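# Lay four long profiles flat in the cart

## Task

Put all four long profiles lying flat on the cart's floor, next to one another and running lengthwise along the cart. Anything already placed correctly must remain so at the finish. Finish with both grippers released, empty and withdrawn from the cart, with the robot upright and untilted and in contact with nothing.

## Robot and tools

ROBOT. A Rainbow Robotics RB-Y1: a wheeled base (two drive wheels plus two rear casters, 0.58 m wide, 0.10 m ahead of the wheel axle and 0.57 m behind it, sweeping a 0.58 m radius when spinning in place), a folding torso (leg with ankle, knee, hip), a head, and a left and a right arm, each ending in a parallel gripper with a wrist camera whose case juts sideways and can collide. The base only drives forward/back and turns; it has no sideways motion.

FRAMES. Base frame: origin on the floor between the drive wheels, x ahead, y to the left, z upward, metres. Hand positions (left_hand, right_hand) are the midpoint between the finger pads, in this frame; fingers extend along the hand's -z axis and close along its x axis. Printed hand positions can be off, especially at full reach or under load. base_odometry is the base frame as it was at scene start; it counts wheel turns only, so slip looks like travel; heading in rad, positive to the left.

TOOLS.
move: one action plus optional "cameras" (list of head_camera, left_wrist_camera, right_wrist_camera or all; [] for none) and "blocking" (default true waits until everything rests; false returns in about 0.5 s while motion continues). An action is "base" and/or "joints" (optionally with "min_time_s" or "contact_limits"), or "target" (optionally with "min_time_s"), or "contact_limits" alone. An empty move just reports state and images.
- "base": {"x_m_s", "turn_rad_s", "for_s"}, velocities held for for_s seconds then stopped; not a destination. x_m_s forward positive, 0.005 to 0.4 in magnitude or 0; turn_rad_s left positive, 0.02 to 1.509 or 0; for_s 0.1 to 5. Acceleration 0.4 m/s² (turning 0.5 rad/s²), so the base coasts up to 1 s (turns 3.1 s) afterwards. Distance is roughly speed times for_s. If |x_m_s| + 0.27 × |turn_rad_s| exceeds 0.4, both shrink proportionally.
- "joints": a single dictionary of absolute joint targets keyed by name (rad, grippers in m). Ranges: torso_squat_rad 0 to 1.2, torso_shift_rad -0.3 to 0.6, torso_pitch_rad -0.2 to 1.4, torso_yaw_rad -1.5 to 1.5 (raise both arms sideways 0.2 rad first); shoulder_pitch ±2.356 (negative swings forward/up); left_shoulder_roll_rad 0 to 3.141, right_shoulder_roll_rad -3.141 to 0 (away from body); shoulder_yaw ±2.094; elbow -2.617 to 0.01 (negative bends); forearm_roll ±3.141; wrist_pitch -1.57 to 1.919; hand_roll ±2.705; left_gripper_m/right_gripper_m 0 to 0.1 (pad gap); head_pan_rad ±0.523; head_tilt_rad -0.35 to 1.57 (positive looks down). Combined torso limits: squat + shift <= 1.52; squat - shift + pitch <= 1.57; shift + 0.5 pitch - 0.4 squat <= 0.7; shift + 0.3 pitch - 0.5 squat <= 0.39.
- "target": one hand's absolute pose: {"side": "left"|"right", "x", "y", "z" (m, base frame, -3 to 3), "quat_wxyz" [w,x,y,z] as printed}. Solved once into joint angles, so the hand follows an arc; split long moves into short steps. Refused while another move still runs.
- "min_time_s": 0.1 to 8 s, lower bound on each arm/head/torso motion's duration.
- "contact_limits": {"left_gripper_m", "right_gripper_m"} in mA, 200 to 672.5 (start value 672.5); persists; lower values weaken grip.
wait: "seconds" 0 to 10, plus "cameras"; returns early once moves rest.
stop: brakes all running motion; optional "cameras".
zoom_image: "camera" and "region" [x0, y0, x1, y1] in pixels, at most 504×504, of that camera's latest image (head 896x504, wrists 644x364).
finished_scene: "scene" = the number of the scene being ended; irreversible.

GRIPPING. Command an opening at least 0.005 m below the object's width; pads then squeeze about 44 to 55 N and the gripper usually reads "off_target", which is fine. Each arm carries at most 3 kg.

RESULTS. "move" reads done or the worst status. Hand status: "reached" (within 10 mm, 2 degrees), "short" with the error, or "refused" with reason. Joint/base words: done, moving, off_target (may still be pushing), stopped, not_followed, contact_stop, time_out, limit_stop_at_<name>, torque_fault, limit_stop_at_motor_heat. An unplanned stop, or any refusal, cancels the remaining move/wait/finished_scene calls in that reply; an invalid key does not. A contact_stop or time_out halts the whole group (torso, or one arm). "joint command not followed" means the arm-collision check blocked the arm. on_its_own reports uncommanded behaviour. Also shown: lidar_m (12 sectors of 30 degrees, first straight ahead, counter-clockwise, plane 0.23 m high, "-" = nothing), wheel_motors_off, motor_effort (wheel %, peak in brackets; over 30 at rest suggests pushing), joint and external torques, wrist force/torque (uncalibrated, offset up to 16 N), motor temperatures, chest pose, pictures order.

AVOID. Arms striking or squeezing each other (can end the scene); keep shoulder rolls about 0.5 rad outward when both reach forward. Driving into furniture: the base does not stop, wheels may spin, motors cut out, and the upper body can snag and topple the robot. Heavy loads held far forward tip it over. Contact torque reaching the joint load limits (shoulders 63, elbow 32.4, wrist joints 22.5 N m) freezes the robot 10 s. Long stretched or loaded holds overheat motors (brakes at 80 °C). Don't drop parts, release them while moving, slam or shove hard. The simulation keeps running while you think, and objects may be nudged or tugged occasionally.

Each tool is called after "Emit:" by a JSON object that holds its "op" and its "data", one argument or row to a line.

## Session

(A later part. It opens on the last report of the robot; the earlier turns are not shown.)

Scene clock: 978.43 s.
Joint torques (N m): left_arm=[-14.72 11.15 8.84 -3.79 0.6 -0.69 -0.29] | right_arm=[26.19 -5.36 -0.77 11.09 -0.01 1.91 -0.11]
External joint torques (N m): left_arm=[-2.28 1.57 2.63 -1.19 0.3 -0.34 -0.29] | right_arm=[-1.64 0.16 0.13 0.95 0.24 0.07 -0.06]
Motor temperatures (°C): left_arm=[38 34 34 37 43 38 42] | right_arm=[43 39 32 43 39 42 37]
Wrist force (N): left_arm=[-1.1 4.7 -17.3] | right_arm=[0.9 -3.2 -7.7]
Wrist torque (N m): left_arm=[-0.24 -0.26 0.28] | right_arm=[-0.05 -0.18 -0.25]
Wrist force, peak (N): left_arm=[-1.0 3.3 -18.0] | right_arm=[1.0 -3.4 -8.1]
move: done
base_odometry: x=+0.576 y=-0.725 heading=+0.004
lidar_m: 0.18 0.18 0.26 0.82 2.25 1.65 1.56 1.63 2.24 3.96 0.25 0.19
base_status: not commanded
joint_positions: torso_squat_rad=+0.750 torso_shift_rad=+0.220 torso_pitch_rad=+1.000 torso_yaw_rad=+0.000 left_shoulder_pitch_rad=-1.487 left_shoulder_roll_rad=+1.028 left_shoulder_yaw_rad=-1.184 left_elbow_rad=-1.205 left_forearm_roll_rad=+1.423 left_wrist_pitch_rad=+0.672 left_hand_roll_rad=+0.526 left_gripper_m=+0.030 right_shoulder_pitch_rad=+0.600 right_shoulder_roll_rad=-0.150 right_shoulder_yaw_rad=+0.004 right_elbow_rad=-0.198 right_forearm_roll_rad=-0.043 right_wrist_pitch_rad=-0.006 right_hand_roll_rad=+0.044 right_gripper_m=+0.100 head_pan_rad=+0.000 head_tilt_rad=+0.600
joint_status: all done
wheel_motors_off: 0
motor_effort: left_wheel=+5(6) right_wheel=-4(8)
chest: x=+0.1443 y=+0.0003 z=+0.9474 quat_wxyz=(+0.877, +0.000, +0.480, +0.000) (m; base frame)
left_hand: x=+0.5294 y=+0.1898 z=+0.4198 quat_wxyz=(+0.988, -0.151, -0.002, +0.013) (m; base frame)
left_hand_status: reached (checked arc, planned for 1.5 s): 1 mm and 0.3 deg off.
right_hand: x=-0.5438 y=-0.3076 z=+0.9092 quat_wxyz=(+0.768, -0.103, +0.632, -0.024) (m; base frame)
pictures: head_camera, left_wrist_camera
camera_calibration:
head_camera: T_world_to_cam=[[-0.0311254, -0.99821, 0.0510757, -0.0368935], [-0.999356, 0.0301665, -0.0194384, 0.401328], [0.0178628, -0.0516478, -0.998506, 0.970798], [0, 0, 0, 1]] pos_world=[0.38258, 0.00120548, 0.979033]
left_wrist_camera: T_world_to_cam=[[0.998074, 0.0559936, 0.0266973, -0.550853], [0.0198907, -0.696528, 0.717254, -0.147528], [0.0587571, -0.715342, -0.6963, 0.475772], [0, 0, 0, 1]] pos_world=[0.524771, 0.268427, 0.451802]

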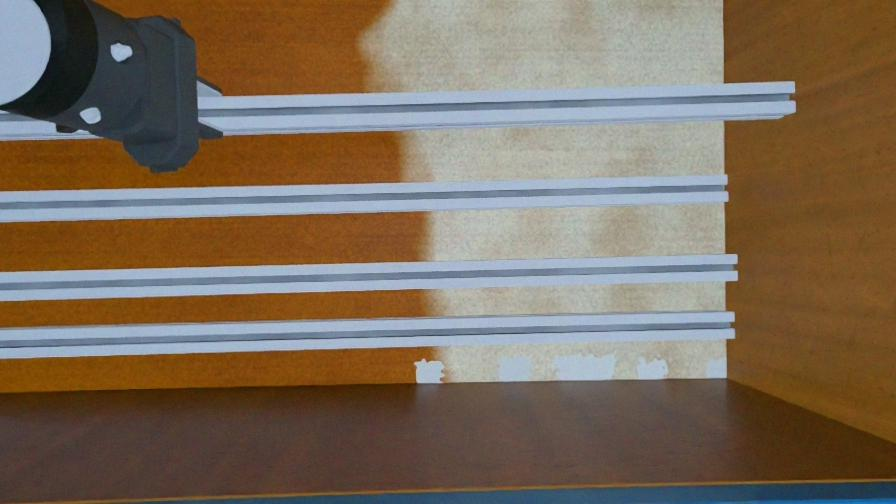

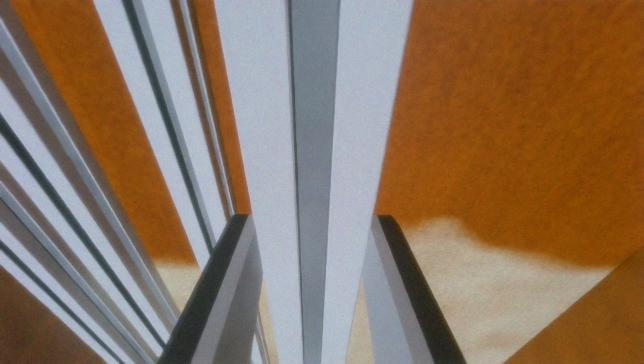

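Emit:
{"op": "move", "data": {
  "target": {"side":"left","x":0.53,"y":0.207,"z":0.36,"quat_wxyz":[0.9862,-0.166,0,0.0085]},
  "min_time_s": 1.5,
  "cameras": ["head_camera","left_wrist_camera"]
}}

Emit:
{"op": "zoom_image", "data": {
  "camera": "head_camera",
  "region": [200, 60, 480, 220]
}}

Emit:
{"op": "zoom_image", "data": {
  "camera": "head_camera",
  "region": [540, 60, 820, 220]
}}

Scene clock: 989.03 s.
Joint torques (N m): left_arm=[-14.74 9.23 6.19 -2.36 0.82 -0.05 -0.16] | right_arm=[26.61 -5.47 -1.08 10.64 0.14 1.99 -0.05]
External joint torques (N m): left_arm=[-2.29 0.37 2.31 -0.87 0.47 0.04 -0.15] | right_arm=[-1.22 0.04 -0.18 0.49 0.39 0.15 0]
Motor temperatures (°C): left_arm=[37 34 34 37 43 38 42] | right_arm=[43 39 32 43 39 41 37]
Wrist force (N): left_arm=[-1.1 5.2 -16.7] | right_arm=[0.9 -3.4 -7.8]
Wrist torque (N m): left_arm=[-0.12 -0.23 0.24] | right_arm=[-0.03 -0.17 -0.25]
Wrist force, peak (N): left_arm=[-0.2 28.2 -9.5] | right_arm=[1.2 -3.3 -8.2]
move: done
base_odometry: x=+0.576 y=-0.725 heading=+0.004
lidar_m: 0.17 0.19 0.28 0.83 2.26 1.64 1.57 1.63 2.21 3.95 0.26 0.19
base_status: not commanded
joint_positions: torso_squat_rad=+0.750 torso_shift_rad=+0.220 torso_pitch_rad=+1.000 torso_yaw_rad=+0.000 left_shoulder_pitch_rad=-1.458 left_shoulder_roll_rad=+0.779 left_shoulder_yaw_rad=-1.089 left_elbow_rad=-0.678 left_forearm_roll_rad=+1.715 left_wrist_pitch_rad=+0.654 left_hand_roll_rad=-0.020 left_gripper_m=+0.030 right_shoulder_pitch_rad=+0.600 right_shoulder_roll_rad=-0.150 right_shoulder_yaw_rad=+0.004 right_elbow_rad=-0.198 right_forearm_roll_rad=-0.043 right_wrist_pitch_rad=-0.006 right_hand_roll_rad=+0.044 right_gripper_m=+0.100 head_pan_rad=+0.000 head_tilt_rad=+0.600
joint_status: all done
wheel_motors_off: 0
motor_effort: left_wheel=+7(9) right_wheel=-8(10)
chest: x=+0.1443 y=+0.0003 z=+0.9474 quat_wxyz=(+0.877, +0.000, +0.480, +0.000) (m; base frame)
left_hand: x=+0.5288 y=+0.2067 z=+0.3600 quat_wxyz=(+0.987, -0.163, -0.003, +0.010) (m; base frame)
left_hand_status: reached (checked arc, planned for 1.5 s): 1 mm and 0.5 deg off.
right_hand: x=-0.5438 y=-0.3077 z=+0.9092 quat_wxyz=(+0.768, -0.103, +0.632, -0.024) (m; base frame)
pictures: head_camera, left_wrist_camera
camera_calibration:
head_camera: T_world_to_cam=[[-0.0310385, -0.998213, 0.0510646, -0.0368704], [-0.999358, 0.0300793, -0.0194468, 0.401331], [0.017876, -0.0516354, -0.998506, 0.970799], [0, 0, 0, 1]] pos_world=[0.382575, 0.00125131, 0.979036]
left_wrist_camera: T_world_to_cam=[[0.998312, 0.0508381, 0.0280843, -0.54911], [0.0139359, -0.679096, 0.733917, -0.0992903], [0.0563829, -0.732287, -0.678658, 0.444707], [0, 0, 0, 1]] pos_world=[0.524493, 0.286141, 0.390096]

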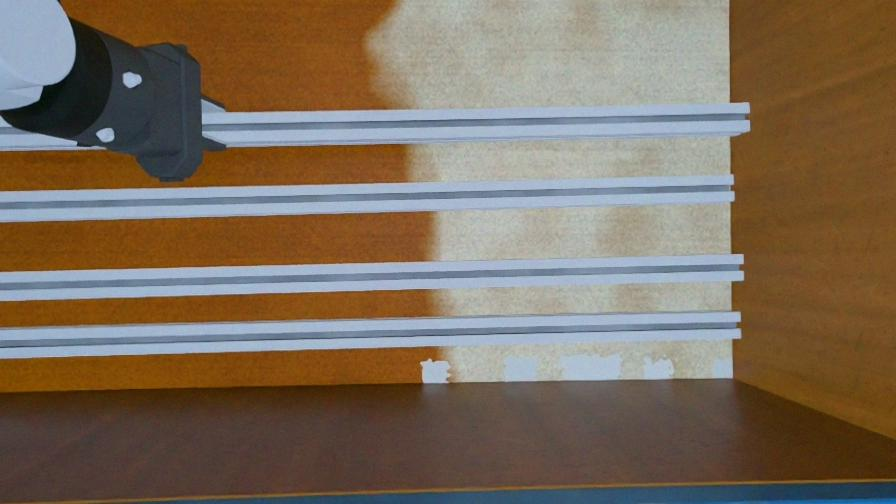

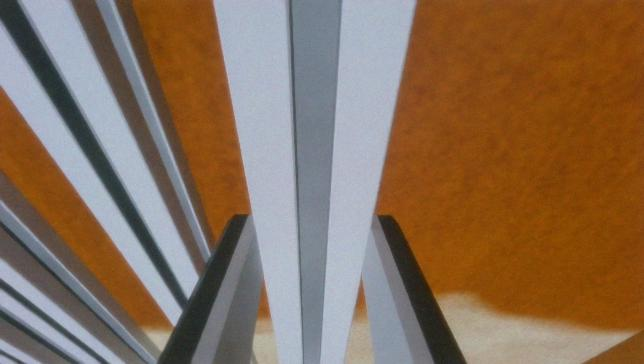

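Scaled by 1.800 from the camera's 896x504 image, which has a finer 1280x720 frame.

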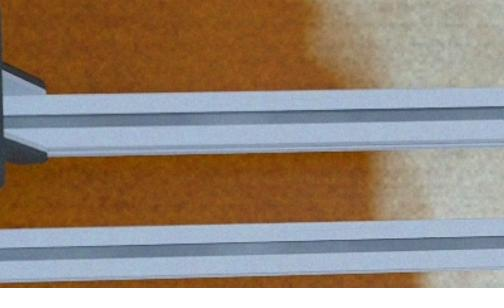

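Scaled by 1.800 from the camera's 896x504 image, which has a finer 1280x720 frame.

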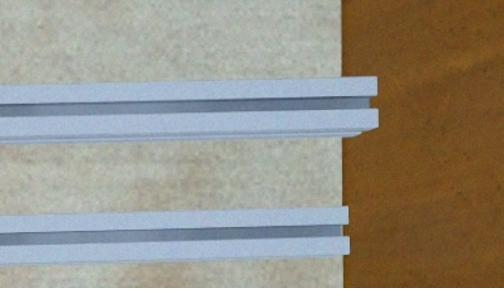

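Emit:
{"op": "move", "data": {
  "target": {"side":"left","x":0.53,"y":0.207,"z":0.325,"quat_wxyz":[0.9862,-0.166,0,0.0085]},
  "min_time_s": 1,
  "cameras": ["head_camera"]
}}

Emit:
{"op": "move", "data": {
  "target": {"side":"left","x":0.53,"y":0.207,"z":0.312,"quat_wxyz":[0.9862,-0.166,0,0.0085]},
  "min_time_s": 1,
  "cameras": ["head_camera"]
}}

Scene clock: 996.07 s.
Joint torques (N m): left_arm=[-14.08 2.07 2.21 -2.92 0.85 -0.3 -0.26] | right_arm=[26.61 -5.66 -0.48 10.99 -0.07 2.01 -0.06]
External joint torques (N m): left_arm=[-1.58 -4.91 0.5 -2.2 0.59 -0.19 -0.25] | right_arm=[-1.22 -0.14 0.43 0.85 0.18 0.17 -0.01]
Motor temperatures (°C): left_arm=[37 34 34 37 43 38 42] | right_arm=[43 39 32 43 39 41 37]
Wrist force (N): left_arm=[-2.7 5.4 -1.4] | right_arm=[1.2 -3.3 -7.8]
Wrist torque (N m): left_arm=[-0.37 -0.02 0.50] | right_arm=[-0.04 -0.16 -0.26]
Wrist force, peak (N): left_arm=[-2.6 7.5 -16.7] | right_arm=[1.2 -3.3 -8.4]
move: short
base_odometry: x=+0.576 y=-0.725 heading=+0.004
lidar_m: 0.18 0.19 0.27 0.81 2.26 1.64 1.58 1.63 2.23 3.96 0.25 0.18
base_status: not commanded
joint_positions: torso_squat_rad=+0.750 torso_shift_rad=+0.220 torso_pitch_rad=+1.000 torso_yaw_rad=+0.000 left_shoulder_pitch_rad=-1.487 left_shoulder_roll_rad=+0.551 left_shoulder_yaw_rad=-1.001 left_elbow_rad=-0.266 left_forearm_roll_rad=+1.813 left_wrist_pitch_rad=+0.560 left_hand_roll_rad=-0.321 left_gripper_m=+0.030 right_shoulder_pitch_rad=+0.600 right_shoulder_roll_rad=-0.150 right_shoulder_yaw_rad=+0.004 right_elbow_rad=-0.198 right_forearm_roll_rad=-0.043 right_wrist_pitch_rad=-0.006 right_hand_roll_rad=+0.044 right_gripper_m=+0.100 head_pan_rad=+0.000 head_tilt_rad=+0.600
joint_status: all done
wheel_motors_off: 0
motor_effort: left_wheel=+10(10) right_wheel=-5(9)
chest: x=+0.1441 y=+0.0003 z=+0.9476 quat_wxyz=(+0.878, +0.000, +0.479, +0.000) (m; base frame)
left_hand: x=+0.5293 y=+0.2083 z=+0.3263 quat_wxyz=(+0.990, -0.136, -0.045, +0.016) (m; base frame)
left_hand_status: short (checked arc, as near as the solve gets, planned for 1.0 s): 2 mm and 6.3 deg off. The place is met; only the turn is off.
right_hand: x=-0.5440 y=-0.3077 z=+0.9088 quat_wxyz=(+0.768, -0.103, +0.632, -0.024) (m; base frame)
pictures: head_camera
camera_calibration:
head_camera: T_world_to_cam=[[-0.0309645, -0.998228, 0.0508236, -0.0366899], [-0.999349, 0.0299772, -0.0200734, 0.401675], [0.0185143, -0.051412, -0.998506, 0.97087], [0, 0, 0, 1]] pos_world=[0.382303, 0.0012484, 0.979347]

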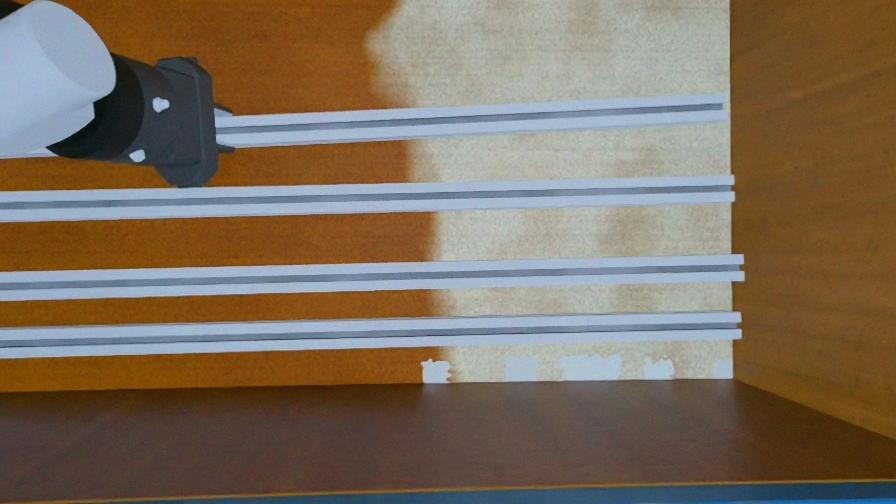

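Scene clock: 997.40 s.
Joint torques (N m): left_arm=[-7.01 1.51 -0.26 -0.34 -0.62 -3.52 0.58] | right_arm=[26.43 -6.05 -1.07 10.92 0.12 2.04 0.12]
External joint torques (N m): left_arm=[5.1 -4.89 -1.86 0.32 -0.8 -3.23 0.59] | right_arm=[-1.4 -0.54 -0.17 0.78 0.37 0.21 0.17]
Motor temperatures (°C): left_arm=[37 34 34 37 43 38 42] | right_arm=[43 39 32 43 39 41 37]
Wrist force (N): left_arm=[-7.2 -7.5 56.3] | right_arm=[1.1 -3.4 -7.8]
Wrist torque (N m): left_arm=[-0.48 0.63 0.09] | right_arm=[-0.02 -0.16 -0.27]
Wrist force, peak (N): left_arm=[-8.0 -7.6 59.7] | right_arm=[1.1 -3.3 -8.2]
move: short
base_odometry: x=+0.576 y=-0.725 heading=+0.004
lidar_m: 0.18 0.19 0.28 0.82 2.24 1.65 1.57 1.63 2.23 3.96 0.27 0.19
base_status: not commanded
joint_positions: torso_squat_rad=+0.750 torso_shift_rad=+0.219 torso_pitch_rad=+0.998 torso_yaw_rad=+0.000 left_shoulder_pitch_rad=-1.462 left_shoulder_roll_rad=+0.517 left_shoulder_yaw_rad=-1.029 left_elbow_rad=-0.267 left_forearm_roll_rad=+1.773 left_wrist_pitch_rad=+0.424 left_hand_roll_rad=-0.264 left_gripper_m=+0.031 right_shoulder_pitch_rad=+0.600 right_shoulder_roll_rad=-0.150 right_shoulder_yaw_rad=+0.004 right_elbow_rad=-0.198 right_forearm_roll_rad=-0.043 right_wrist_pitch_rad=-0.006 right_hand_roll_rad=+0.044 right_gripper_m=+0.100 head_pan_rad=+0.000 head_tilt_rad=+0.600
joint_status: all done
wheel_motors_off: 0
motor_effort: left_wheel=+11(12) right_wheel=-5(9)
chest: x=+0.1435 y=+0.0002 z=+0.9480 quat_wxyz=(+0.878, +0.000, +0.479, +0.000) (m; base frame)
left_hand: x=+0.5307 y=+0.2074 z=+0.3150 quat_wxyz=(+0.990, -0.111, -0.084, +0.023) (m; base frame)
left_hand_status: short (checked arc, as near as the solve gets, planned for 1.0 s): 3 mm and 11.7 deg off. The place is met; only the turn is off.
right_hand: x=-0.5445 y=-0.3079 z=+0.9080 quat_wxyz=(+0.769, -0.103, +0.631, -0.024) (m; base frame)
pictures: head_camera
camera_calibration:
head_camera: T_world_to_cam=[[-0.0309723, -0.998248, 0.0504162, -0.0364382], [-0.999318, 0.0299107, -0.0216761, 0.402599], [0.0201301, -0.0510531, -0.998493, 0.971057], [0, 0, 0, 1]] pos_world=[0.381648, 0.00115911, 0.980157]

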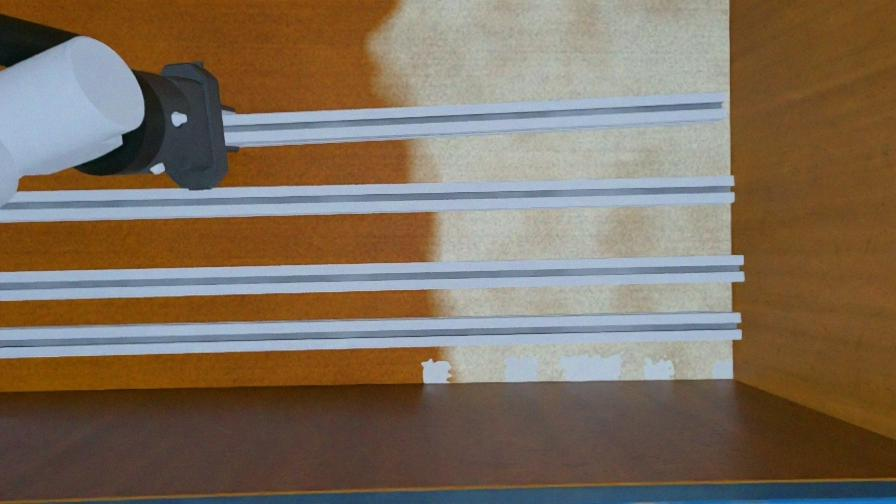

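Emit:
{"op": "move", "data": {
  "target": {"side":"left","x":0.52,"y":0.207,"z":0.345,"quat_wxyz":[0.9862,-0.166,0,0.0085]},
  "min_time_s": 1,
  "cameras": []
}}

Emit:
{"op": "move", "data": {
  "base": {"x_m_s":0.05,"for_s":0.9},
  "cameras": []
}}

Emit:
{"op": "move", "data": {
  "target": {"side":"left","x":0.48,"y":0.207,"z":0.34,"quat_wxyz":[0.9862,-0.166,0,0.004]},
  "min_time_s": 1,
  "cameras": ["head_camera","left_wrist_camera"]
}}

Emit:
{"op": "zoom_image", "data": {
  "camera": "head_camera",
  "region": [200, 60, 480, 220]
}}

Emit:
{"op": "zoom_image", "data": {
  "camera": "head_camera",
  "region": [540, 60, 820, 220]
}}

Scene clock: 1006.07 s.
Joint torques (N m): left_arm=[-15.46 9.05 3.56 -2.8 0.92 0.67 -0.09] | right_arm=[26.74 -5.35 -0.5 10.81 0.03 2.11 -0.17]
External joint torques (N m): left_arm=[-2.95 1.09 1.1 -1.82 0.56 0.58 -0.08] | right_arm=[-1.09 0.16 0.4 0.67 0.28 0.28 -0.12]
Motor temperatures (°C): left_arm=[37 34 34 37 43 39 42] | right_arm=[43 39 32 43 39 41 37]
Wrist force (N): left_arm=[0.0 5.3 -16.8] | right_arm=[0.9 -3.3 -7.7]
Wrist torque (N m): left_arm=[-0.12 -0.15 0.26] | right_arm=[-0.02 -0.18 -0.26]
Wrist force, peak (N): left_arm=[-7.7 -7.5 55.8] | right_arm=[1.1 -3.6 -8.2]
move: done
base_odometry: x=+0.576 y=-0.725 heading=+0.004
lidar_m: 0.17 0.19 0.28 0.82 2.26 1.65 1.57 1.63 2.22 3.95 0.26 0.18
base_status: not commanded
joint_positions: torso_squat_rad=+0.750 torso_shift_rad=+0.220 torso_pitch_rad=+1.000 torso_yaw_rad=+0.000 left_shoulder_pitch_rad=-1.479 left_shoulder_roll_rad=+0.642 left_shoulder_yaw_rad=-1.015 left_elbow_rad=-0.395 left_forearm_roll_rad=+1.821 left_wrist_pitch_rad=+0.702 left_hand_roll_rad=-0.272 left_gripper_m=+0.031 right_shoulder_pitch_rad=+0.600 right_shoulder_roll_rad=-0.150 right_shoulder_yaw_rad=+0.004 right_elbow_rad=-0.198 right_forearm_roll_rad=-0.043 right_wrist_pitch_rad=-0.006 right_hand_roll_rad=+0.044 right_gripper_m=+0.100 head_pan_rad=+0.000 head_tilt_rad=+0.600
joint_status: all done
wheel_motors_off: 0
motor_effort: left_wheel=+8(12) right_wheel=-3(7)
chest: x=+0.1442 y=+0.0002 z=+0.9475 quat_wxyz=(+0.878, +0.000, +0.479, +0.000) (m; base frame)
left_hand: x=+0.5188 y=+0.2069 z=+0.3429 quat_wxyz=(+0.986, -0.169, +0.006, +0.008) (m; base frame)
left_hand_status: reached (checked arc, planned for 1.0 s): 2 mm and 0.8 deg off.
right_hand: x=-0.5440 y=-0.3077 z=+0.9090 quat_wxyz=(+0.768, -0.103, +0.632, -0.024) (m; base frame)
pictures: none
No camera images: "cameras" was empty.

Scene clock: 1007.67 s.
Joint torques (N m): left_arm=[-15.53 8.95 3.82 -2.82 1.19 0.59 -0.05] | right_arm=[26.1 -5.5 -0.36 10.63 0.22 2.07 -0.15]
External joint torques (N m): left_arm=[-3.02 0.99 1.36 -1.84 0.83 0.51 -0.05] | right_arm=[-1.73 0.01 0.54 0.48 0.47 0.23 -0.1]
Motor temperatures (°C): left_arm=[37 34 34 37 43 39 42] | right_arm=[43 39 32 43 39 41 37]
Wrist force (N): left_arm=[-0.2 5.2 -16.2] | right_arm=[1.0 -3.0 -7.9]
Wrist torque (N m): left_arm=[-0.16 -0.17 0.30] | right_arm=[-0.06 -0.17 -0.26]
Wrist force, peak (N): left_arm=[-0.2 6.0 -18.2] | right_arm=[1.1 -3.5 -8.2]
move: done
base_odometry: x=+0.621 y=-0.724 heading=+0.004
lidar_m: 0.13 0.14 0.21 0.64 2.31 1.70 1.61 1.67 2.30 3.80 0.20 0.14
base_status: done (sent for 0.9 of 0.9 s)
joint_positions: torso_squat_rad=+0.750 torso_shift_rad=+0.220 torso_pitch_rad=+1.000 torso_yaw_rad=+0.000 left_shoulder_pitch_rad=-1.479 left_shoulder_roll_rad=+0.642 left_shoulder_yaw_rad=-1.015 left_elbow_rad=-0.395 left_forearm_roll_rad=+1.821 left_wrist_pitch_rad=+0.702 left_hand_roll_rad=-0.272 left_gripper_m=+0.031 right_shoulder_pitch_rad=+0.600 right_shoulder_roll_rad=-0.150 right_shoulder_yaw_rad=+0.004 right_elbow_rad=-0.198 right_forearm_roll_rad=-0.043 right_wrist_pitch_rad=-0.006 right_hand_roll_rad=+0.044 right_gripper_m=+0.100 head_pan_rad=+0.000 head_tilt_rad=+0.600
joint_status: not commanded
wheel_motors_off: 0
motor_effort: left_wheel=+0(31) right_wheel=-3(24)
chest: x=+0.1443 y=+0.0003 z=+0.9474 quat_wxyz=(+0.877, +0.000, +0.480, +0.000) (m; base frame)
left_hand: x=+0.5188 y=+0.2068 z=+0.3427 quat_wxyz=(+0.986, -0.169, +0.006, +0.008) (m; base frame)
right_hand: x=-0.5438 y=-0.3077 z=+0.9091 quat_wxyz=(+0.768, -0.103, +0.632, -0.024) (m; base frame)
pictures: none
No camera images: "cameras" was empty.

Scene clock: 1009.13 s.
Joint torques (N m): left_arm=[-13.4 8.61 4.68 -2.96 0.33 0.3 0.23] | right_arm=[26.44 -5.08 -0.59 10.63 -0.06 1.93 -0.11]
External joint torques (N m): left_arm=[-3.18 -0.15 0.81 -1.17 0.02 0.4 0.23] | right_arm=[-1.39 0.43 0.31 0.49 0.19 0.09 -0.06]
Motor temperatures (°C): left_arm=[37 34 34 37 43 39 42] | right_arm=[43 39 32 43 39 41 37]
Wrist force (N): left_arm=[-1.0 5.4 -17.2] | right_arm=[1.1 -3.3 -8.0]
Wrist torque (N m): left_arm=[-0.41 -0.25 0.25] | right_arm=[-0.04 -0.17 -0.25]
Wrist force, peak (N): left_arm=[-2.9 8.0 -17.3] | right_arm=[1.3 -3.4 -8.2]
move: done
base_odometry: x=+0.621 y=-0.724 heading=+0.004
lidar_m: 0.13 0.14 0.21 0.62 2.32 1.70 1.61 1.67 2.31 3.81 0.20 0.13
base_status: not commanded
joint_positions: torso_squat_rad=+0.750 torso_shift_rad=+0.220 torso_pitch_rad=+1.000 torso_yaw_rad=+0.000 left_shoulder_pitch_rad=-1.347 left_shoulder_roll_rad=+0.815 left_shoulder_yaw_rad=-1.121 left_elbow_rad=-0.808 left_forearm_roll_rad=+1.691 left_wrist_pitch_rad=+0.550 left_hand_roll_rad=+0.018 left_gripper_m=+0.031 right_shoulder_pitch_rad=+0.600 right_shoulder_roll_rad=-0.150 right_shoulder_yaw_rad=+0.004 right_elbow_rad=-0.198 right_forearm_roll_rad=-0.043 right_wrist_pitch_rad=-0.006 right_hand_roll_rad=+0.044 right_gripper_m=+0.100 head_pan_rad=+0.000 head_tilt_rad=+0.600
joint_status: all done
wheel_motors_off: 0
motor_effort: left_wheel=+2(3) right_wheel=-5(6)
chest: x=+0.1443 y=+0.0003 z=+0.9474 quat_wxyz=(+0.877, +0.000, +0.480, +0.000) (m; base frame)
left_hand: x=+0.4794 y=+0.2069 z=+0.3398 quat_wxyz=(+0.986, -0.169, +0.001, +0.003) (m; base frame)
left_hand_status: reached (checked arc, planned for 1.0 s): 1 mm and 0.4 deg off.
right_hand: x=-0.5438 y=-0.3076 z=+0.9092 quat_wxyz=(+0.768, -0.103, +0.632, -0.024) (m; base frame)
pictures: head_camera, left_wrist_camera
camera_calibration:
head_camera: T_world_to_cam=[[-0.0311074, -0.998211, 0.0510564, -0.0368812], [-0.999357, 0.0301498, -0.0194201, 0.401306], [0.017846, -0.0516277, -0.998507, 0.970781], [0, 0, 0, 1]] pos_world=[0.382576, 0.00120463, 0.979008]
left_wrist_camera: T_world_to_cam=[[0.999076, 0.0372814, 0.0213879, -0.494551], [0.00910925, -0.669976, 0.742326, -0.0860475], [0.0420044, -0.741446, -0.669697, 0.439623], [0, 0, 0, 1]] pos_world=[0.476411, 0.286744, 0.368867]

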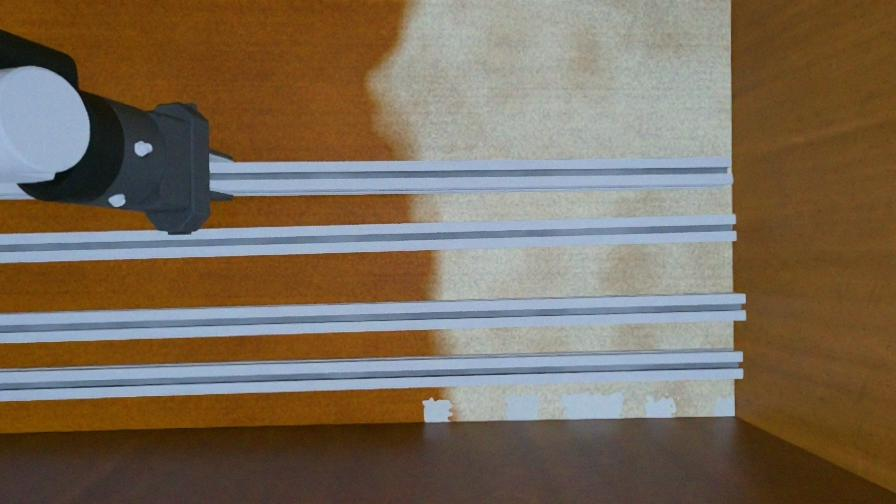

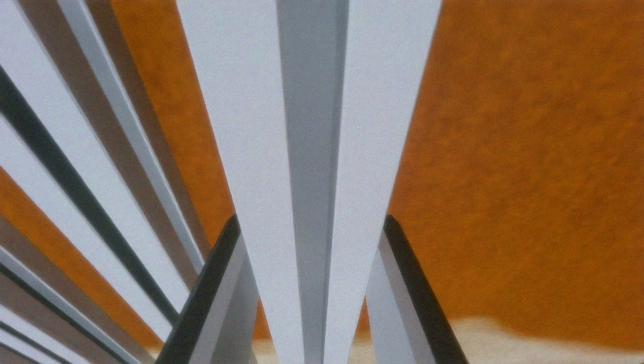

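Scaled by 1.800 from the camera's 896x504 image, which has a finer 1280x720 frame.

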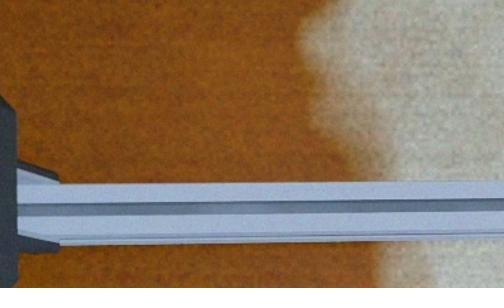

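Scaled by 1.800 from the camera's 896x504 image, which has a finer 1280x720 frame.

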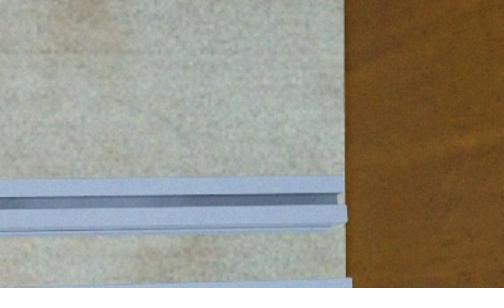

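Emit:
{"op": "move", "data": {
  "target": {"side":"left","x":0.48,"y":0.207,"z":0.32,"quat_wxyz":[0.9862,-0.166,0,0.009]},
  "min_time_s": 1,
  "cameras": []
}}

Emit:
{"op": "move", "data": {
  "target": {"side":"left","x":0.48,"y":0.207,"z":0.308,"quat_wxyz":[0.9862,-0.166,0,0.009]},
  "min_time_s": 1,
  "cameras": ["head_camera","left_wrist_camera"]
}}

Scene clock: 1017.07 s.
Joint torques (N m): left_arm=[-13.7 7.85 3.95 -2.14 0.64 0.31 -0.02] | right_arm=[26.4 -5.48 -0.43 10.8 -0.06 2.07 0.04]
External joint torques (N m): left_arm=[-3.28 0.02 1.13 -0.88 0.34 0.3 -0.02] | right_arm=[-1.43 0.04 0.47 0.65 0.19 0.23 0.09]
Motor temperatures (°C): left_arm=[37 34 34 37 43 39 42] | right_arm=[43 39 32 43 39 41 37]
Wrist force (N): left_arm=[-0.2 4.9 -16.5] | right_arm=[0.9 -3.3 -7.8]
Wrist torque (N m): left_arm=[-0.35 -0.18 0.24] | right_arm=[-0.02 -0.18 -0.25]
Wrist force, peak (N): left_arm=[-0.8 5.8 -17.8] | right_arm=[1.0 -3.2 -8.3]
move: done
base_odometry: x=+0.621 y=-0.724 heading=+0.004
lidar_m: 0.13 0.14 0.21 0.63 2.32 1.69 1.62 1.66 2.31 3.80 0.20 0.14
base_status: not commanded
joint_positions: torso_squat_rad=+0.750 torso_shift_rad=+0.220 torso_pitch_rad=+1.000 torso_yaw_rad=+0.000 left_shoulder_pitch_rad=-1.364 left_shoulder_roll_rad=+0.682 left_shoulder_yaw_rad=-1.058 left_elbow_rad=-0.557 left_forearm_roll_rad=+1.783 left_wrist_pitch_rad=+0.570 left_hand_roll_rad=-0.184 left_gripper_m=+0.031 right_shoulder_pitch_rad=+0.600 right_shoulder_roll_rad=-0.150 right_shoulder_yaw_rad=+0.004 right_elbow_rad=-0.198 right_forearm_roll_rad=-0.043 right_wrist_pitch_rad=-0.006 right_hand_roll_rad=+0.044 right_gripper_m=+0.100 head_pan_rad=+0.000 head_tilt_rad=+0.600
joint_status: all done
wheel_motors_off: 0
motor_effort: left_wheel=+2(3) right_wheel=-4(6)
chest: x=+0.1443 y=+0.0003 z=+0.9474 quat_wxyz=(+0.877, +0.000, +0.480, +0.000) (m; base frame)
left_hand: x=+0.4790 y=+0.2070 z=+0.3199 quat_wxyz=(+0.986, -0.164, -0.001, +0.009) (m; base frame)
left_hand_status: reached (checked arc, planned for 1.0 s): 1 mm and 0.2 deg off.
right_hand: x=-0.5438 y=-0.3076 z=+0.9092 quat_wxyz=(+0.768, -0.103, +0.632, -0.024) (m; base frame)
pictures: none
No camera images: "cameras" was empty.

Scene clock: 1018.40 s.
Joint torques (N m): left_arm=[-4.44 -0.53 0.78 -1.63 0.65 0.67 0.38] | right_arm=[26.26 -5.97 -0.31 10.83 -0.08 2.01 -0.17]
External joint torques (N m): left_arm=[6.4 -7.38 -0.78 -0.97 0.37 0.57 0.39] | right_arm=[-1.57 -0.46 0.6 0.69 0.17 0.17 -0.12]
Motor temperatures (°C): left_arm=[37 34 34 37 43 39 42] | right_arm=[43 39 32 43 39 41 37]
Wrist force (N): left_arm=[2.0 -1.1 19.7] | right_arm=[1.1 -3.4 -8.1]
Wrist torque (N m): left_arm=[-0.09 0.12 -0.16] | right_arm=[-0.03 -0.15 -0.26]
Wrist force, peak (N): left_arm=[8.7 10.7 38.4] | right_arm=[1.0 -3.7 -8.1]
move: done
base_odometry: x=+0.621 y=-0.724 heading=+0.004
lidar_m: 0.13 0.14 0.21 0.63 2.31 1.69 1.61 1.68 2.28 3.76 0.20 0.14
base_status: not commanded
joint_positions: torso_squat_rad=+0.750 torso_shift_rad=+0.220 torso_pitch_rad=+0.999 torso_yaw_rad=+0.000 left_shoulder_pitch_rad=-1.411 left_shoulder_roll_rad=+0.542 left_shoulder_yaw_rad=-0.966 left_elbow_rad=-0.267 left_forearm_roll_rad=+1.877 left_wrist_pitch_rad=+0.594 left_hand_roll_rad=-0.432 left_gripper_m=+0.031 right_shoulder_pitch_rad=+0.600 right_shoulder_roll_rad=-0.150 right_shoulder_yaw_rad=+0.004 right_elbow_rad=-0.198 right_forearm_roll_rad=-0.043 right_wrist_pitch_rad=-0.006 right_hand_roll_rad=+0.044 right_gripper_m=+0.100 head_pan_rad=+0.000 head_tilt_rad=+0.600
joint_status: all done
wheel_motors_off: 0
motor_effort: left_wheel=+4(5) right_wheel=-4(7)
chest: x=+0.1437 y=+0.0002 z=+0.9479 quat_wxyz=(+0.878, +0.000, +0.479, +0.000) (m; base frame)
left_hand: x=+0.4815 y=+0.2083 z=+0.3104 quat_wxyz=(+0.987, -0.158, -0.012, +0.011) (m; base frame)
left_hand_status: reached (checked arc, as near as the solve gets, planned for 1.0 s): 3 mm and 1.7 deg off.
right_hand: x=-0.5444 y=-0.3078 z=+0.9082 quat_wxyz=(+0.768, -0.103, +0.631, -0.024) (m; base frame)
pictures: head_camera, left_wrist_camera
camera_calibration:
head_camera: T_world_to_cam=[[-0.0310825, -0.998246, 0.0503906, -0.0364346], [-0.999324, 0.0300474, -0.0211704, 0.402355], [0.0196191, -0.0510146, -0.998505, 0.970995], [0, 0, 0, 1]] pos_world=[0.3819, 0.00107447, 0.979897]
left_wrist_camera: T_world_to_cam=[[0.997452, 0.0549417, 0.0455167, -0.506502], [0.00474238, -0.687609, 0.726066, -0.0525103], [0.0711889, -0.724, -0.686117, 0.408317], [0, 0, 0, 1]] pos_world=[0.476392, 0.287343, 0.341334]

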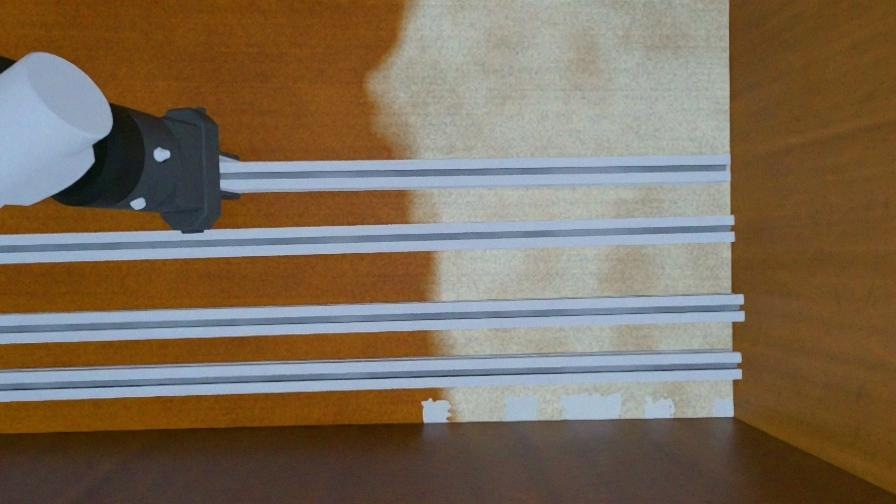

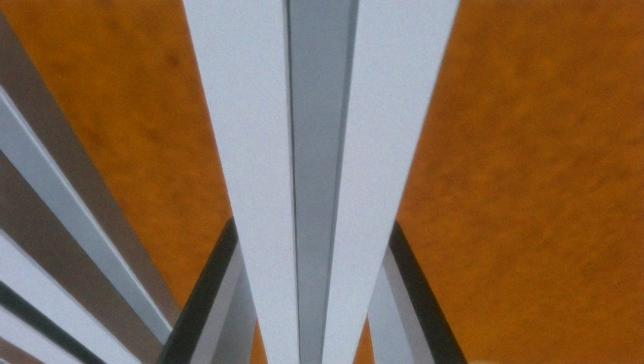

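Emit:
{"op": "move", "data": {
  "joints": {"left_gripper_m":0.045},
  "cameras": ["head_camera"]
}}

Emit:
{"op": "move", "data": {
  "target": {"side":"left","x":0.482,"y":0.207,"z":0.35,"quat_wxyz":[0.987,-0.158,-0.01,0.011]},
  "min_time_s": 1,
  "cameras": ["head_camera","left_wrist_camera"]
}}

Scene clock: 1023.50 s.
Joint torques (N m): left_arm=[-10.15 5.28 0.5 -1.19 0.59 0.52 0.47] | right_arm=[26.68 -5.32 -0.21 10.93 0 2.23 -0.23]
External joint torques (N m): left_arm=[0.64 -1.49 -1.05 -0.53 0.31 0.42 0.47] | right_arm=[-1.15 0.19 0.7 0.79 0.25 0.4 -0.18]
Motor temperatures (°C): left_arm=[37 34 34 37 43 39 42] | right_arm=[43 39 32 43 39 41 37]
Wrist force (N): left_arm=[-1.1 2.4 -8.5] | right_arm=[0.9 -3.4 -7.8]
Wrist torque (N m): left_arm=[-0.42 -0.23 0.28] | right_arm=[-0.03 -0.18 -0.28]
Wrist force, peak (N): left_arm=[2.5 -1.4 20.8] | right_arm=[1.0 -3.4 -8.2]
move: done
base_odometry: x=+0.621 y=-0.724 heading=+0.004
lidar_m: 0.13 0.14 0.21 0.62 2.31 1.69 1.61 1.68 2.30 3.78 0.20 0.13
base_status: not commanded
joint_positions: torso_squat_rad=+0.750 torso_shift_rad=+0.220 torso_pitch_rad=+1.000 torso_yaw_rad=+0.000 left_shoulder_pitch_rad=-1.410 left_shoulder_roll_rad=+0.541 left_shoulder_yaw_rad=-0.966 left_elbow_rad=-0.267 left_forearm_roll_rad=+1.877 left_wrist_pitch_rad=+0.594 left_hand_roll_rad=-0.432 left_gripper_m=+0.045 right_shoulder_pitch_rad=+0.600 right_shoulder_roll_rad=-0.150 right_shoulder_yaw_rad=+0.004 right_elbow_rad=-0.198 right_forearm_roll_rad=-0.043 right_wrist_pitch_rad=-0.006 right_hand_roll_rad=+0.044 right_gripper_m=+0.100 head_pan_rad=+0.000 head_tilt_rad=+0.600
joint_status: all done
wheel_motors_off: 0
motor_effort: left_wheel=+4(5) right_wheel=-3(7)
chest: x=+0.1441 y=+0.0002 z=+0.9476 quat_wxyz=(+0.878, +0.000, +0.479, +0.000) (m; base frame)
left_hand: x=+0.4800 y=+0.2072 z=+0.3092 quat_wxyz=(+0.987, -0.158, -0.010, +0.011) (m; base frame)
right_hand: x=-0.5441 y=-0.3077 z=+0.9088 quat_wxyz=(+0.768, -0.103, +0.632, -0.024) (m; base frame)
pictures: head_camera
camera_calibration:
head_camera: T_world_to_cam=[[-0.031155, -0.998225, 0.0507564, -0.0367043], [-0.999344, 0.0301705, -0.0200493, 0.401676], [0.0184824, -0.0513477, -0.99851, 0.97085], [0, 0, 0, 1]] pos_world=[0.382325, 0.00109299, 0.97932]

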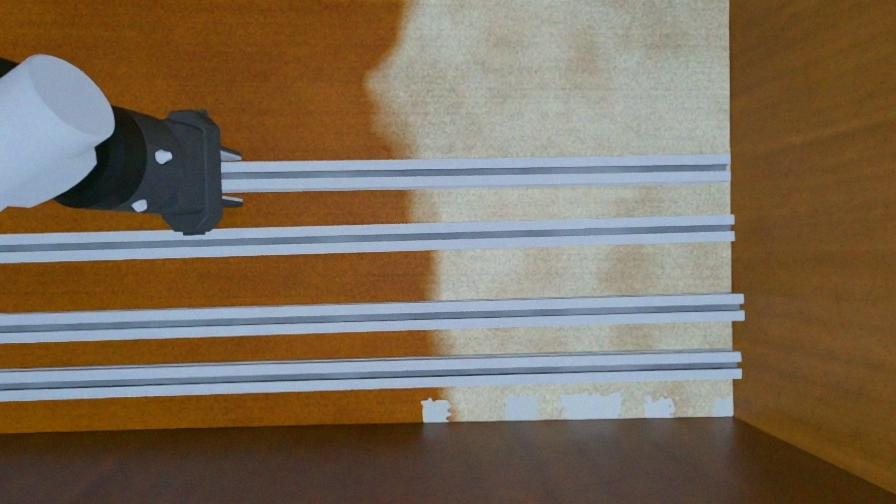

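Scene clock: 1024.87 s.
Joint torques (N m): left_arm=[-10.41 7.97 3.56 -2.47 0.29 -0.34 -0.23] | right_arm=[26.74 -5.52 -0.63 10.69 0.06 1.94 -0.12]
External joint torques (N m): left_arm=[-0.25 -1.08 -0.76 -0.46 0.03 -0.11 -0.23] | right_arm=[-1.09 0 0.27 0.55 0.31 0.1 -0.07]
Motor temperatures (°C): left_arm=[37 34 34 37 43 39 42] | right_arm=[43 39 32 43 39 41 37]
Wrist force (N): left_arm=[-1.4 2.1 -8.4] | right_arm=[1.1 -3.1 -7.9]
Wrist torque (N m): left_arm=[-0.45 -0.28 0.26] | right_arm=[-0.05 -0.15 -0.26]
Wrist force, peak (N): left_arm=[-3.4 3.9 -9.7] | right_arm=[1.1 -3.8 -8.0]
move: done
base_odometry: x=+0.621 y=-0.724 heading=+0.004
lidar_m: 0.13 0.14 0.20 0.62 2.31 1.70 1.61 1.68 2.29 3.77 0.19 0.14
base_status: not commanded
joint_positions: torso_squat_rad=+0.750 torso_shift_rad=+0.220 torso_pitch_rad=+1.000 torso_yaw_rad=+0.000 left_shoulder_pitch_rad=-1.353 left_shoulder_roll_rad=+0.882 left_shoulder_yaw_rad=-1.179 left_elbow_rad=-0.940 left_forearm_roll_rad=+1.591 left_wrist_pitch_rad=+0.502 left_hand_roll_rad=+0.204 left_gripper_m=+0.045 right_shoulder_pitch_rad=+0.600 right_shoulder_roll_rad=-0.150 right_shoulder_yaw_rad=+0.004 right_elbow_rad=-0.198 right_forearm_roll_rad=-0.043 right_wrist_pitch_rad=-0.006 right_hand_roll_rad=+0.044 right_gripper_m=+0.100 head_pan_rad=+0.000 head_tilt_rad=+0.600
joint_status: all done
wheel_motors_off: 0
motor_effort: left_wheel=+4(5) right_wheel=-3(6)
chest: x=+0.1441 y=+0.0003 z=+0.9475 quat_wxyz=(+0.878, +0.000, +0.479, +0.000) (m; base frame)
left_hand: x=+0.4820 y=+0.2069 z=+0.3499 quat_wxyz=(+0.987, -0.161, -0.009, +0.010) (m; base frame)
left_hand_status: reached (checked arc, planned for 1.0 s): 0 mm and 0.4 deg off.
right_hand: x=-0.5440 y=-0.3077 z=+0.9089 quat_wxyz=(+0.768, -0.103, +0.632, -0.024) (m; base frame)
pictures: head_camera, left_wrist_camera
camera_calibration:
head_camera: T_world_to_cam=[[-0.0311262, -0.998217, 0.0509289, -0.0368122], [-0.999347, 0.030144, -0.0199425, 0.401597], [0.0183717, -0.0515164, -0.998503, 0.970833], [0, 0, 0, 1]] pos_world=[0.382353, 0.00116148, 0.979264]
left_wrist_camera: T_world_to_cam=[[0.997717, 0.054111, 0.040416, -0.506825], [0.00736439, -0.682008, 0.731307, -0.086376], [0.0671358, -0.72934, -0.680849, 0.435597], [0, 0, 0, 1]] pos_world=[0.477059, 0.286214, 0.380227]

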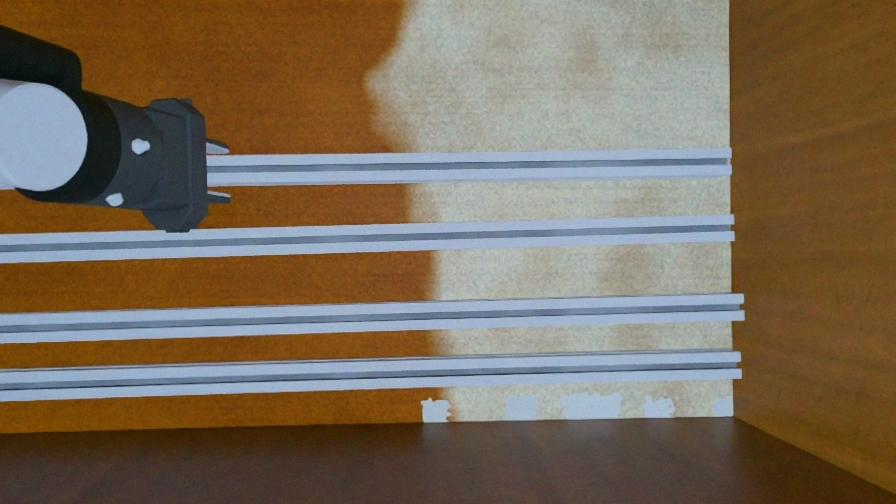

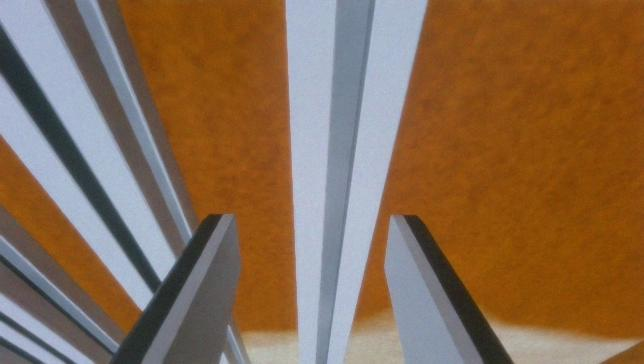

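Emit:
{"op": "move", "data": {
  "target": {"side":"left","x":0.482,"y":0.207,"z":0.56,"quat_wxyz":[0.9968,-0.0793,0,0]},
  "min_time_s": 1.5,
  "cameras": []
}}

Emit:
{"op": "move", "data": {
  "joints": {"torso_squat_rad":0.35,"torso_pitch_rad":0.9,"torso_shift_rad":0},
  "cameras": ["head_camera"]
}}

Emit:
{"op": "move", "data": {
  "base": {"x_m_s":-0.3,"for_s":1.9},
  "joints": {"head_tilt_rad":0.1},
  "cameras": ["head_camera"]
}}

Scene clock: 1030.53 s.
Joint torques (N m): left_arm=[-10.47 9.44 6.79 -3.89 0.07 -0.31 -0.12] | right_arm=[26.75 -5.69 -0.6 10.92 0.14 1.91 -0.11]
External joint torques (N m): left_arm=[-0.14 -0.74 -0.82 -0.66 -0.07 0 -0.11] | right_arm=[-1.08 -0.17 0.31 0.78 0.39 0.07 -0.05]
Motor temperatures (°C): left_arm=[37 34 34 37 43 38 42] | right_arm=[43 39 32 43 39 41 37]
Wrist force (N): left_arm=[-1.1 1.3 -8.7] | right_arm=[0.9 -3.1 -7.8]
Wrist torque (N m): left_arm=[-0.41 -0.27 0.29] | right_arm=[-0.07 -0.18 -0.25]
Wrist force, peak (N): left_arm=[-1.9 1.8 -9.3] | right_arm=[1.1 -3.3 -8.2]
move: done
base_odometry: x=+0.621 y=-0.724 heading=+0.004
lidar_m: 0.13 0.15 0.20 0.63 2.31 1.70 1.61 1.67 2.30 3.78 0.20 0.15
base_status: not commanded
joint_positions: torso_squat_rad=+0.750 torso_shift_rad=+0.220 torso_pitch_rad=+1.000 torso_yaw_rad=+0.000 left_shoulder_pitch_rad=-1.561 left_shoulder_roll_rad=+1.456 left_shoulder_yaw_rad=-1.177 left_elbow_rad=-1.996 left_forearm_roll_rad=+1.149 left_wrist_pitch_rad=+0.965 left_hand_roll_rad=+1.105 left_gripper_m=+0.045 right_shoulder_pitch_rad=+0.600 right_shoulder_roll_rad=-0.150 right_shoulder_yaw_rad=+0.004 right_elbow_rad=-0.198 right_forearm_roll_rad=-0.043 right_wrist_pitch_rad=-0.006 right_hand_roll_rad=+0.044 right_gripper_m=+0.100 head_pan_rad=+0.000 head_tilt_rad=+0.600
joint_status: all done
wheel_motors_off: 0
motor_effort: left_wheel=+3(5) right_wheel=-4(6)
chest: x=+0.1441 y=+0.0003 z=+0.9475 quat_wxyz=(+0.878, +0.000, +0.479, +0.000) (m; base frame)
left_hand: x=+0.4825 y=+0.2069 z=+0.5591 quat_wxyz=(+0.997, -0.082, +0.002, -0.001) (m; base frame)
left_hand_status: reached (checked arc, planned for 1.5 s): 1 mm and 0.4 deg off.
right_hand: x=-0.5440 y=-0.3076 z=+0.9089 quat_wxyz=(+0.768, -0.103, +0.632, -0.024) (m; base frame)
pictures: none
No camera images: "cameras" was empty.

Scene clock: 1032.83 s.
Joint torques (N m): left_arm=[-11.56 10.02 7.12 -3.06 0.03 -0.29 0.06] | right_arm=[25.93 -5.92 -0.68 10.43 0.17 2.03 -0.23]
External joint torques (N m): left_arm=[-0.18 -0.11 -1.18 -0.42 0.02 0.11 0.07] | right_arm=[-1.54 -0.12 0.24 0.42 0.41 0.24 -0.18]
Motor temperatures (°C): left_arm=[36 34 34 37 43 38 42] | right_arm=[43 39 32 43 39 41 37]
Wrist force (N): left_arm=[-1.6 1.4 -8.3] | right_arm=[1.1 -3.5 -8.4]
Wrist torque (N m): left_arm=[-0.37 -0.27 0.25] | right_arm=[-0.02 -0.15 -0.27]
Wrist force, peak (N): left_arm=[-0.7 1.6 -9.2] | right_arm=[1.3 -3.3 -8.7]
move: done
base_odometry: x=+0.621 y=-0.724 heading=+0.004
lidar_m: 0.14 0.14 0.20 0.63 2.31 1.69 1.61 1.68 2.30 3.77 0.19 0.15
base_status: not commanded
joint_positions: torso_squat_rad=+0.350 torso_shift_rad=+0.000 torso_pitch_rad=+0.900 torso_yaw_rad=+0.000 left_shoulder_pitch_rad=-1.561 left_shoulder_roll_rad=+1.456 left_shoulder_yaw_rad=-1.177 left_elbow_rad=-1.996 left_forearm_roll_rad=+1.149 left_wrist_pitch_rad=+0.965 left_hand_roll_rad=+1.105 left_gripper_m=+0.045 right_shoulder_pitch_rad=+0.600 right_shoulder_roll_rad=-0.150 right_shoulder_yaw_rad=+0.004 right_elbow_rad=-0.198 right_forearm_roll_rad=-0.043 right_wrist_pitch_rad=-0.006 right_hand_roll_rad=+0.044 right_gripper_m=+0.100 head_pan_rad=+0.000 head_tilt_rad=+0.600
joint_status: all done
wheel_motors_off: 0
motor_effort: left_wheel=+5(6) right_wheel=-3(7)
chest: x=+0.0144 y=+0.0003 z=+1.1304 quat_wxyz=(+0.900, +0.000, +0.435, +0.000) (m; base frame)
left_hand: x=+0.3898 y=+0.2069 z=+0.7777 quat_wxyz=(+0.995, -0.082, -0.048, -0.005) (m; base frame)
right_hand: x=-0.6665 y=-0.3076 z=+1.0233 quat_wxyz=(+0.799, -0.102, +0.592, -0.029) (m; base frame)
pictures: head_camera
camera_calibration:
head_camera: T_world_to_cam=[[-0.0360355, -0.998217, 0.0475821, -0.046288], [-0.99238, 0.0301296, -0.119477, 0.388005], [0.11783, -0.0515249, -0.991696, 1.14667], [0, 0, 0, 1]] pos_world=[0.248268, 0.0011862, 1.18571]

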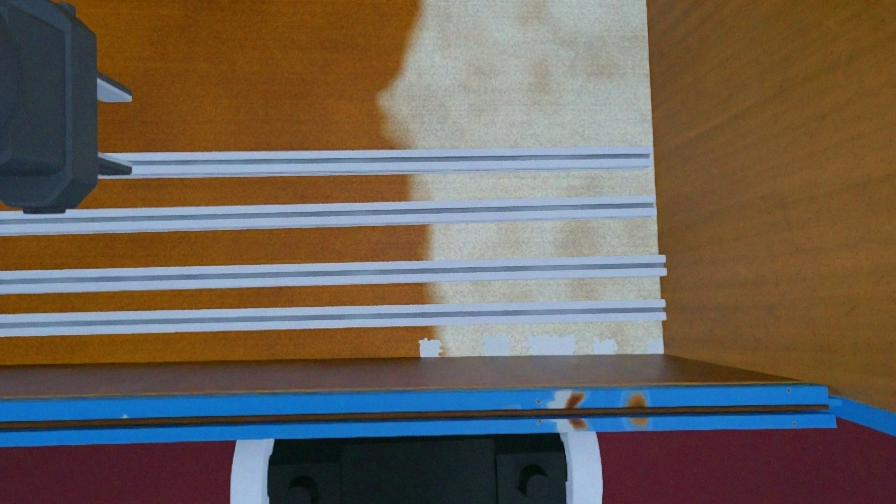

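Scene clock: 1036.23 s.
Joint torques (N m): left_arm=[-11.76 9.69 8.15 -2.61 0.11 -0.17 0.15] | right_arm=[26.14 -5.75 -0.97 10.8 -0.06 1.84 -0.08]
External joint torques (N m): left_arm=[-0.38 -0.44 -0.15 0.03 0.09 0.22 0.16] | right_arm=[-1.33 0.05 -0.05 0.79 0.18 0.06 -0.03]
Motor temperatures (°C): left_arm=[36 34 34 37 43 38 42] | right_arm=[43 39 32 43 39 41 37]
Wrist force (N): left_arm=[-1.8 1.2 -8.6] | right_arm=[1.1 -3.3 -8.5]
Wrist torque (N m): left_arm=[-0.36 -0.28 0.26] | right_arm=[-0.05 -0.13 -0.25]
Wrist force, peak (N): left_arm=[-1.7 1.5 -8.9] | right_arm=[1.2 -3.5 -8.9]
move: done
base_odometry: x=+0.051 y=-0.727 heading=+0.005
lidar_m: 0.70 0.74 1.04 4.13 1.51 1.10 1.04 1.09 1.48 4.10 2.16 0.72
base_status: done (sent for 1.9 of 1.9 s)
joint_positions: torso_squat_rad=+0.350 torso_shift_rad=+0.000 torso_pitch_rad=+0.900 torso_yaw_rad=+0.000 left_shoulder_pitch_rad=-1.561 left_shoulder_roll_rad=+1.456 left_shoulder_yaw_rad=-1.177 left_elbow_rad=-1.996 left_forearm_roll_rad=+1.149 left_wrist_pitch_rad=+0.965 left_hand_roll_rad=+1.105 left_gripper_m=+0.045 right_shoulder_pitch_rad=+0.600 right_shoulder_roll_rad=-0.150 right_shoulder_yaw_rad=+0.004 right_elbow_rad=-0.198 right_forearm_roll_rad=-0.043 right_wrist_pitch_rad=-0.006 right_hand_roll_rad=+0.044 right_gripper_m=+0.100 head_pan_rad=+0.000 head_tilt_rad=+0.100
joint_status: all done
wheel_motors_off: 0
motor_effort: left_wheel=+13(48) right_wheel=-10(32)
chest: x=+0.0144 y=+0.0003 z=+1.1304 quat_wxyz=(+0.900, +0.000, +0.435, +0.000) (m; base frame)
left_hand: x=+0.3898 y=+0.2069 z=+0.7777 quat_wxyz=(+0.995, -0.082, -0.048, -0.005) (m; base frame)
right_hand: x=-0.6665 y=-0.3076 z=+1.0233 quat_wxyz=(+0.799, -0.102, +0.592, -0.029) (m; base frame)
pictures: head_camera
camera_calibration:
head_camera: T_world_to_cam=[[-0.054123, -0.998238, 0.0243052, -0.0141242], [-0.813677, 0.0299812, -0.580544, 0.92557], [0.578792, -0.0511973, -0.813866, 0.841412], [0, 0, 0, 1]] pos_world=[0.265347, 0.00122904, 1.22247]

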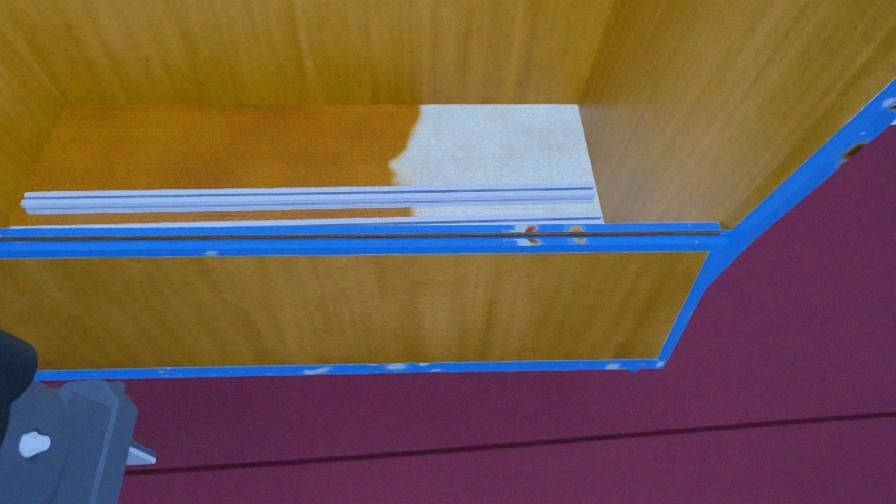

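Emit:
{"op": "zoom_image", "data": {
  "camera": "head_camera",
  "region": [0, 150, 250, 250]
}}

Emit:
{"op": "zoom_image", "data": {
  "camera": "head_camera",
  "region": [380, 150, 630, 250]
}}

Scaled by 2.016 from the camera's 896x504 image, which has a finer 1280x720 frame.

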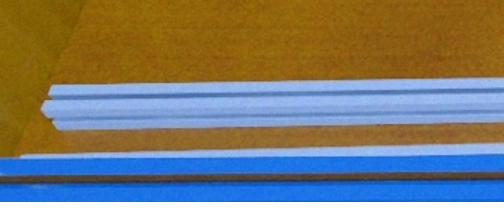

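Scaled by 2.016 from the camera's 896x504 image, which has a finer 1280x720 frame.

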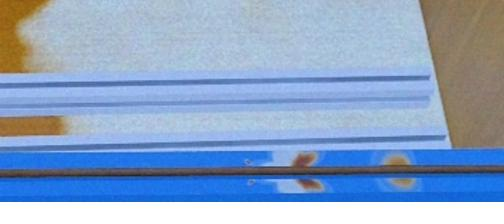

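Emit:
{"op": "move", "data": {
  "base": {"x_m_s":0.3,"for_s":1.0},
  "joints": {"head_pan_rad":0.45,"head_tilt_rad":0.15},
  "cameras": ["head_camera"]
}}

Scene clock: 1047.67 s.
Joint torques (N m): left_arm=[-11.24 9.57 7.71 -2.73 -0.14 -0.33 0.14] | right_arm=[25.88 -6.11 -0.78 10.67 -0.01 1.89 -0.08]
External joint torques (N m): left_arm=[0.14 -0.55 -0.59 -0.09 -0.16 0.06 0.15] | right_arm=[-1.59 -0.31 0.14 0.66 0.24 0.11 -0.03]
Motor temperatures (°C): left_arm=[36 34 34 37 43 38 42] | right_arm=[43 39 32 43 39 41 37]
Wrist force (N): left_arm=[-1.4 1.3 -8.1] | right_arm=[0.9 -3.2 -8.3]
Wrist torque (N m): left_arm=[-0.37 -0.25 0.27] | right_arm=[-0.06 -0.15 -0.26]
Wrist force, peak (N): left_arm=[-1.6 1.6 -8.9] | right_arm=[1.1 -3.5 -8.9]
move: done
base_odometry: x=+0.351 y=-0.725 heading=+0.006
lidar_m: 0.41 0.43 0.60 4.81 1.93 1.42 1.34 1.40 1.92 4.79 0.58 0.42
base_status: done (sent for 1 of 1 s)
joint_positions: torso_squat_rad=+0.350 torso_shift_rad=+0.000 torso_pitch_rad=+0.900 torso_yaw_rad=+0.000 left_shoulder_pitch_rad=-1.561 left_shoulder_roll_rad=+1.456 left_shoulder_yaw_rad=-1.177 left_elbow_rad=-1.996 left_forearm_roll_rad=+1.149 left_wrist_pitch_rad=+0.965 left_hand_roll_rad=+1.105 left_gripper_m=+0.045 right_shoulder_pitch_rad=+0.600 right_shoulder_roll_rad=-0.150 right_shoulder_yaw_rad=+0.004 right_elbow_rad=-0.198 right_forearm_roll_rad=-0.043 right_wrist_pitch_rad=-0.006 right_hand_roll_rad=+0.044 right_gripper_m=+0.100 head_pan_rad=+0.450 head_tilt_rad=+0.150
joint_status: all done
wheel_motors_off: 0
motor_effort: left_wheel=+7(37) right_wheel=-10(60)
chest: x=+0.0145 y=+0.0003 z=+1.1304 quat_wxyz=(+0.900, +0.000, +0.435, +0.000) (m; base frame)
left_hand: x=+0.3898 y=+0.2070 z=+0.7776 quat_wxyz=(+0.995, -0.082, -0.048, -0.005) (m; base frame)
right_hand: x=-0.6664 y=-0.3076 z=+1.0234 quat_wxyz=(+0.799, -0.102, +0.592, -0.029) (m; base frame)
pictures: head_camera
camera_calibration:
head_camera: T_world_to_cam=[[0.220211, -0.922386, -0.317351, 0.357909], [-0.84377, -0.0168777, -0.536439, 0.876616], [0.489448, 0.385902, -0.781998, 0.818218], [0, 0, 0, 1]] pos_world=[0.260372, 0.029174, 1.22368]

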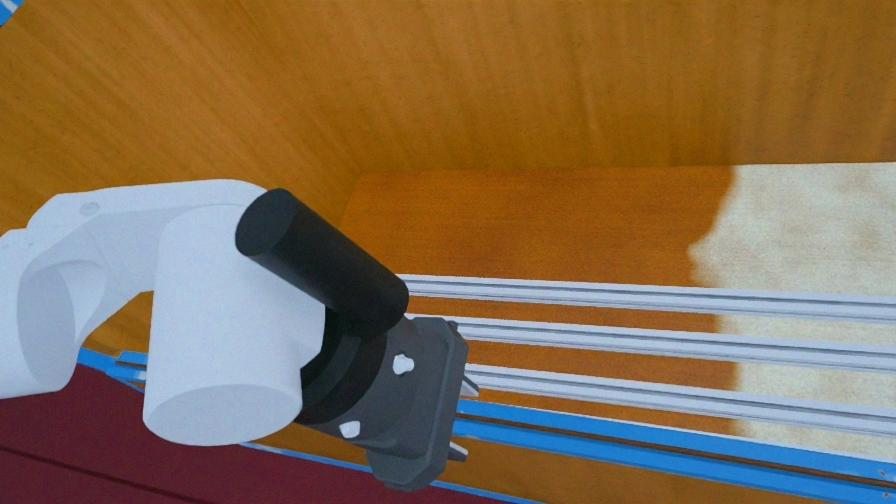

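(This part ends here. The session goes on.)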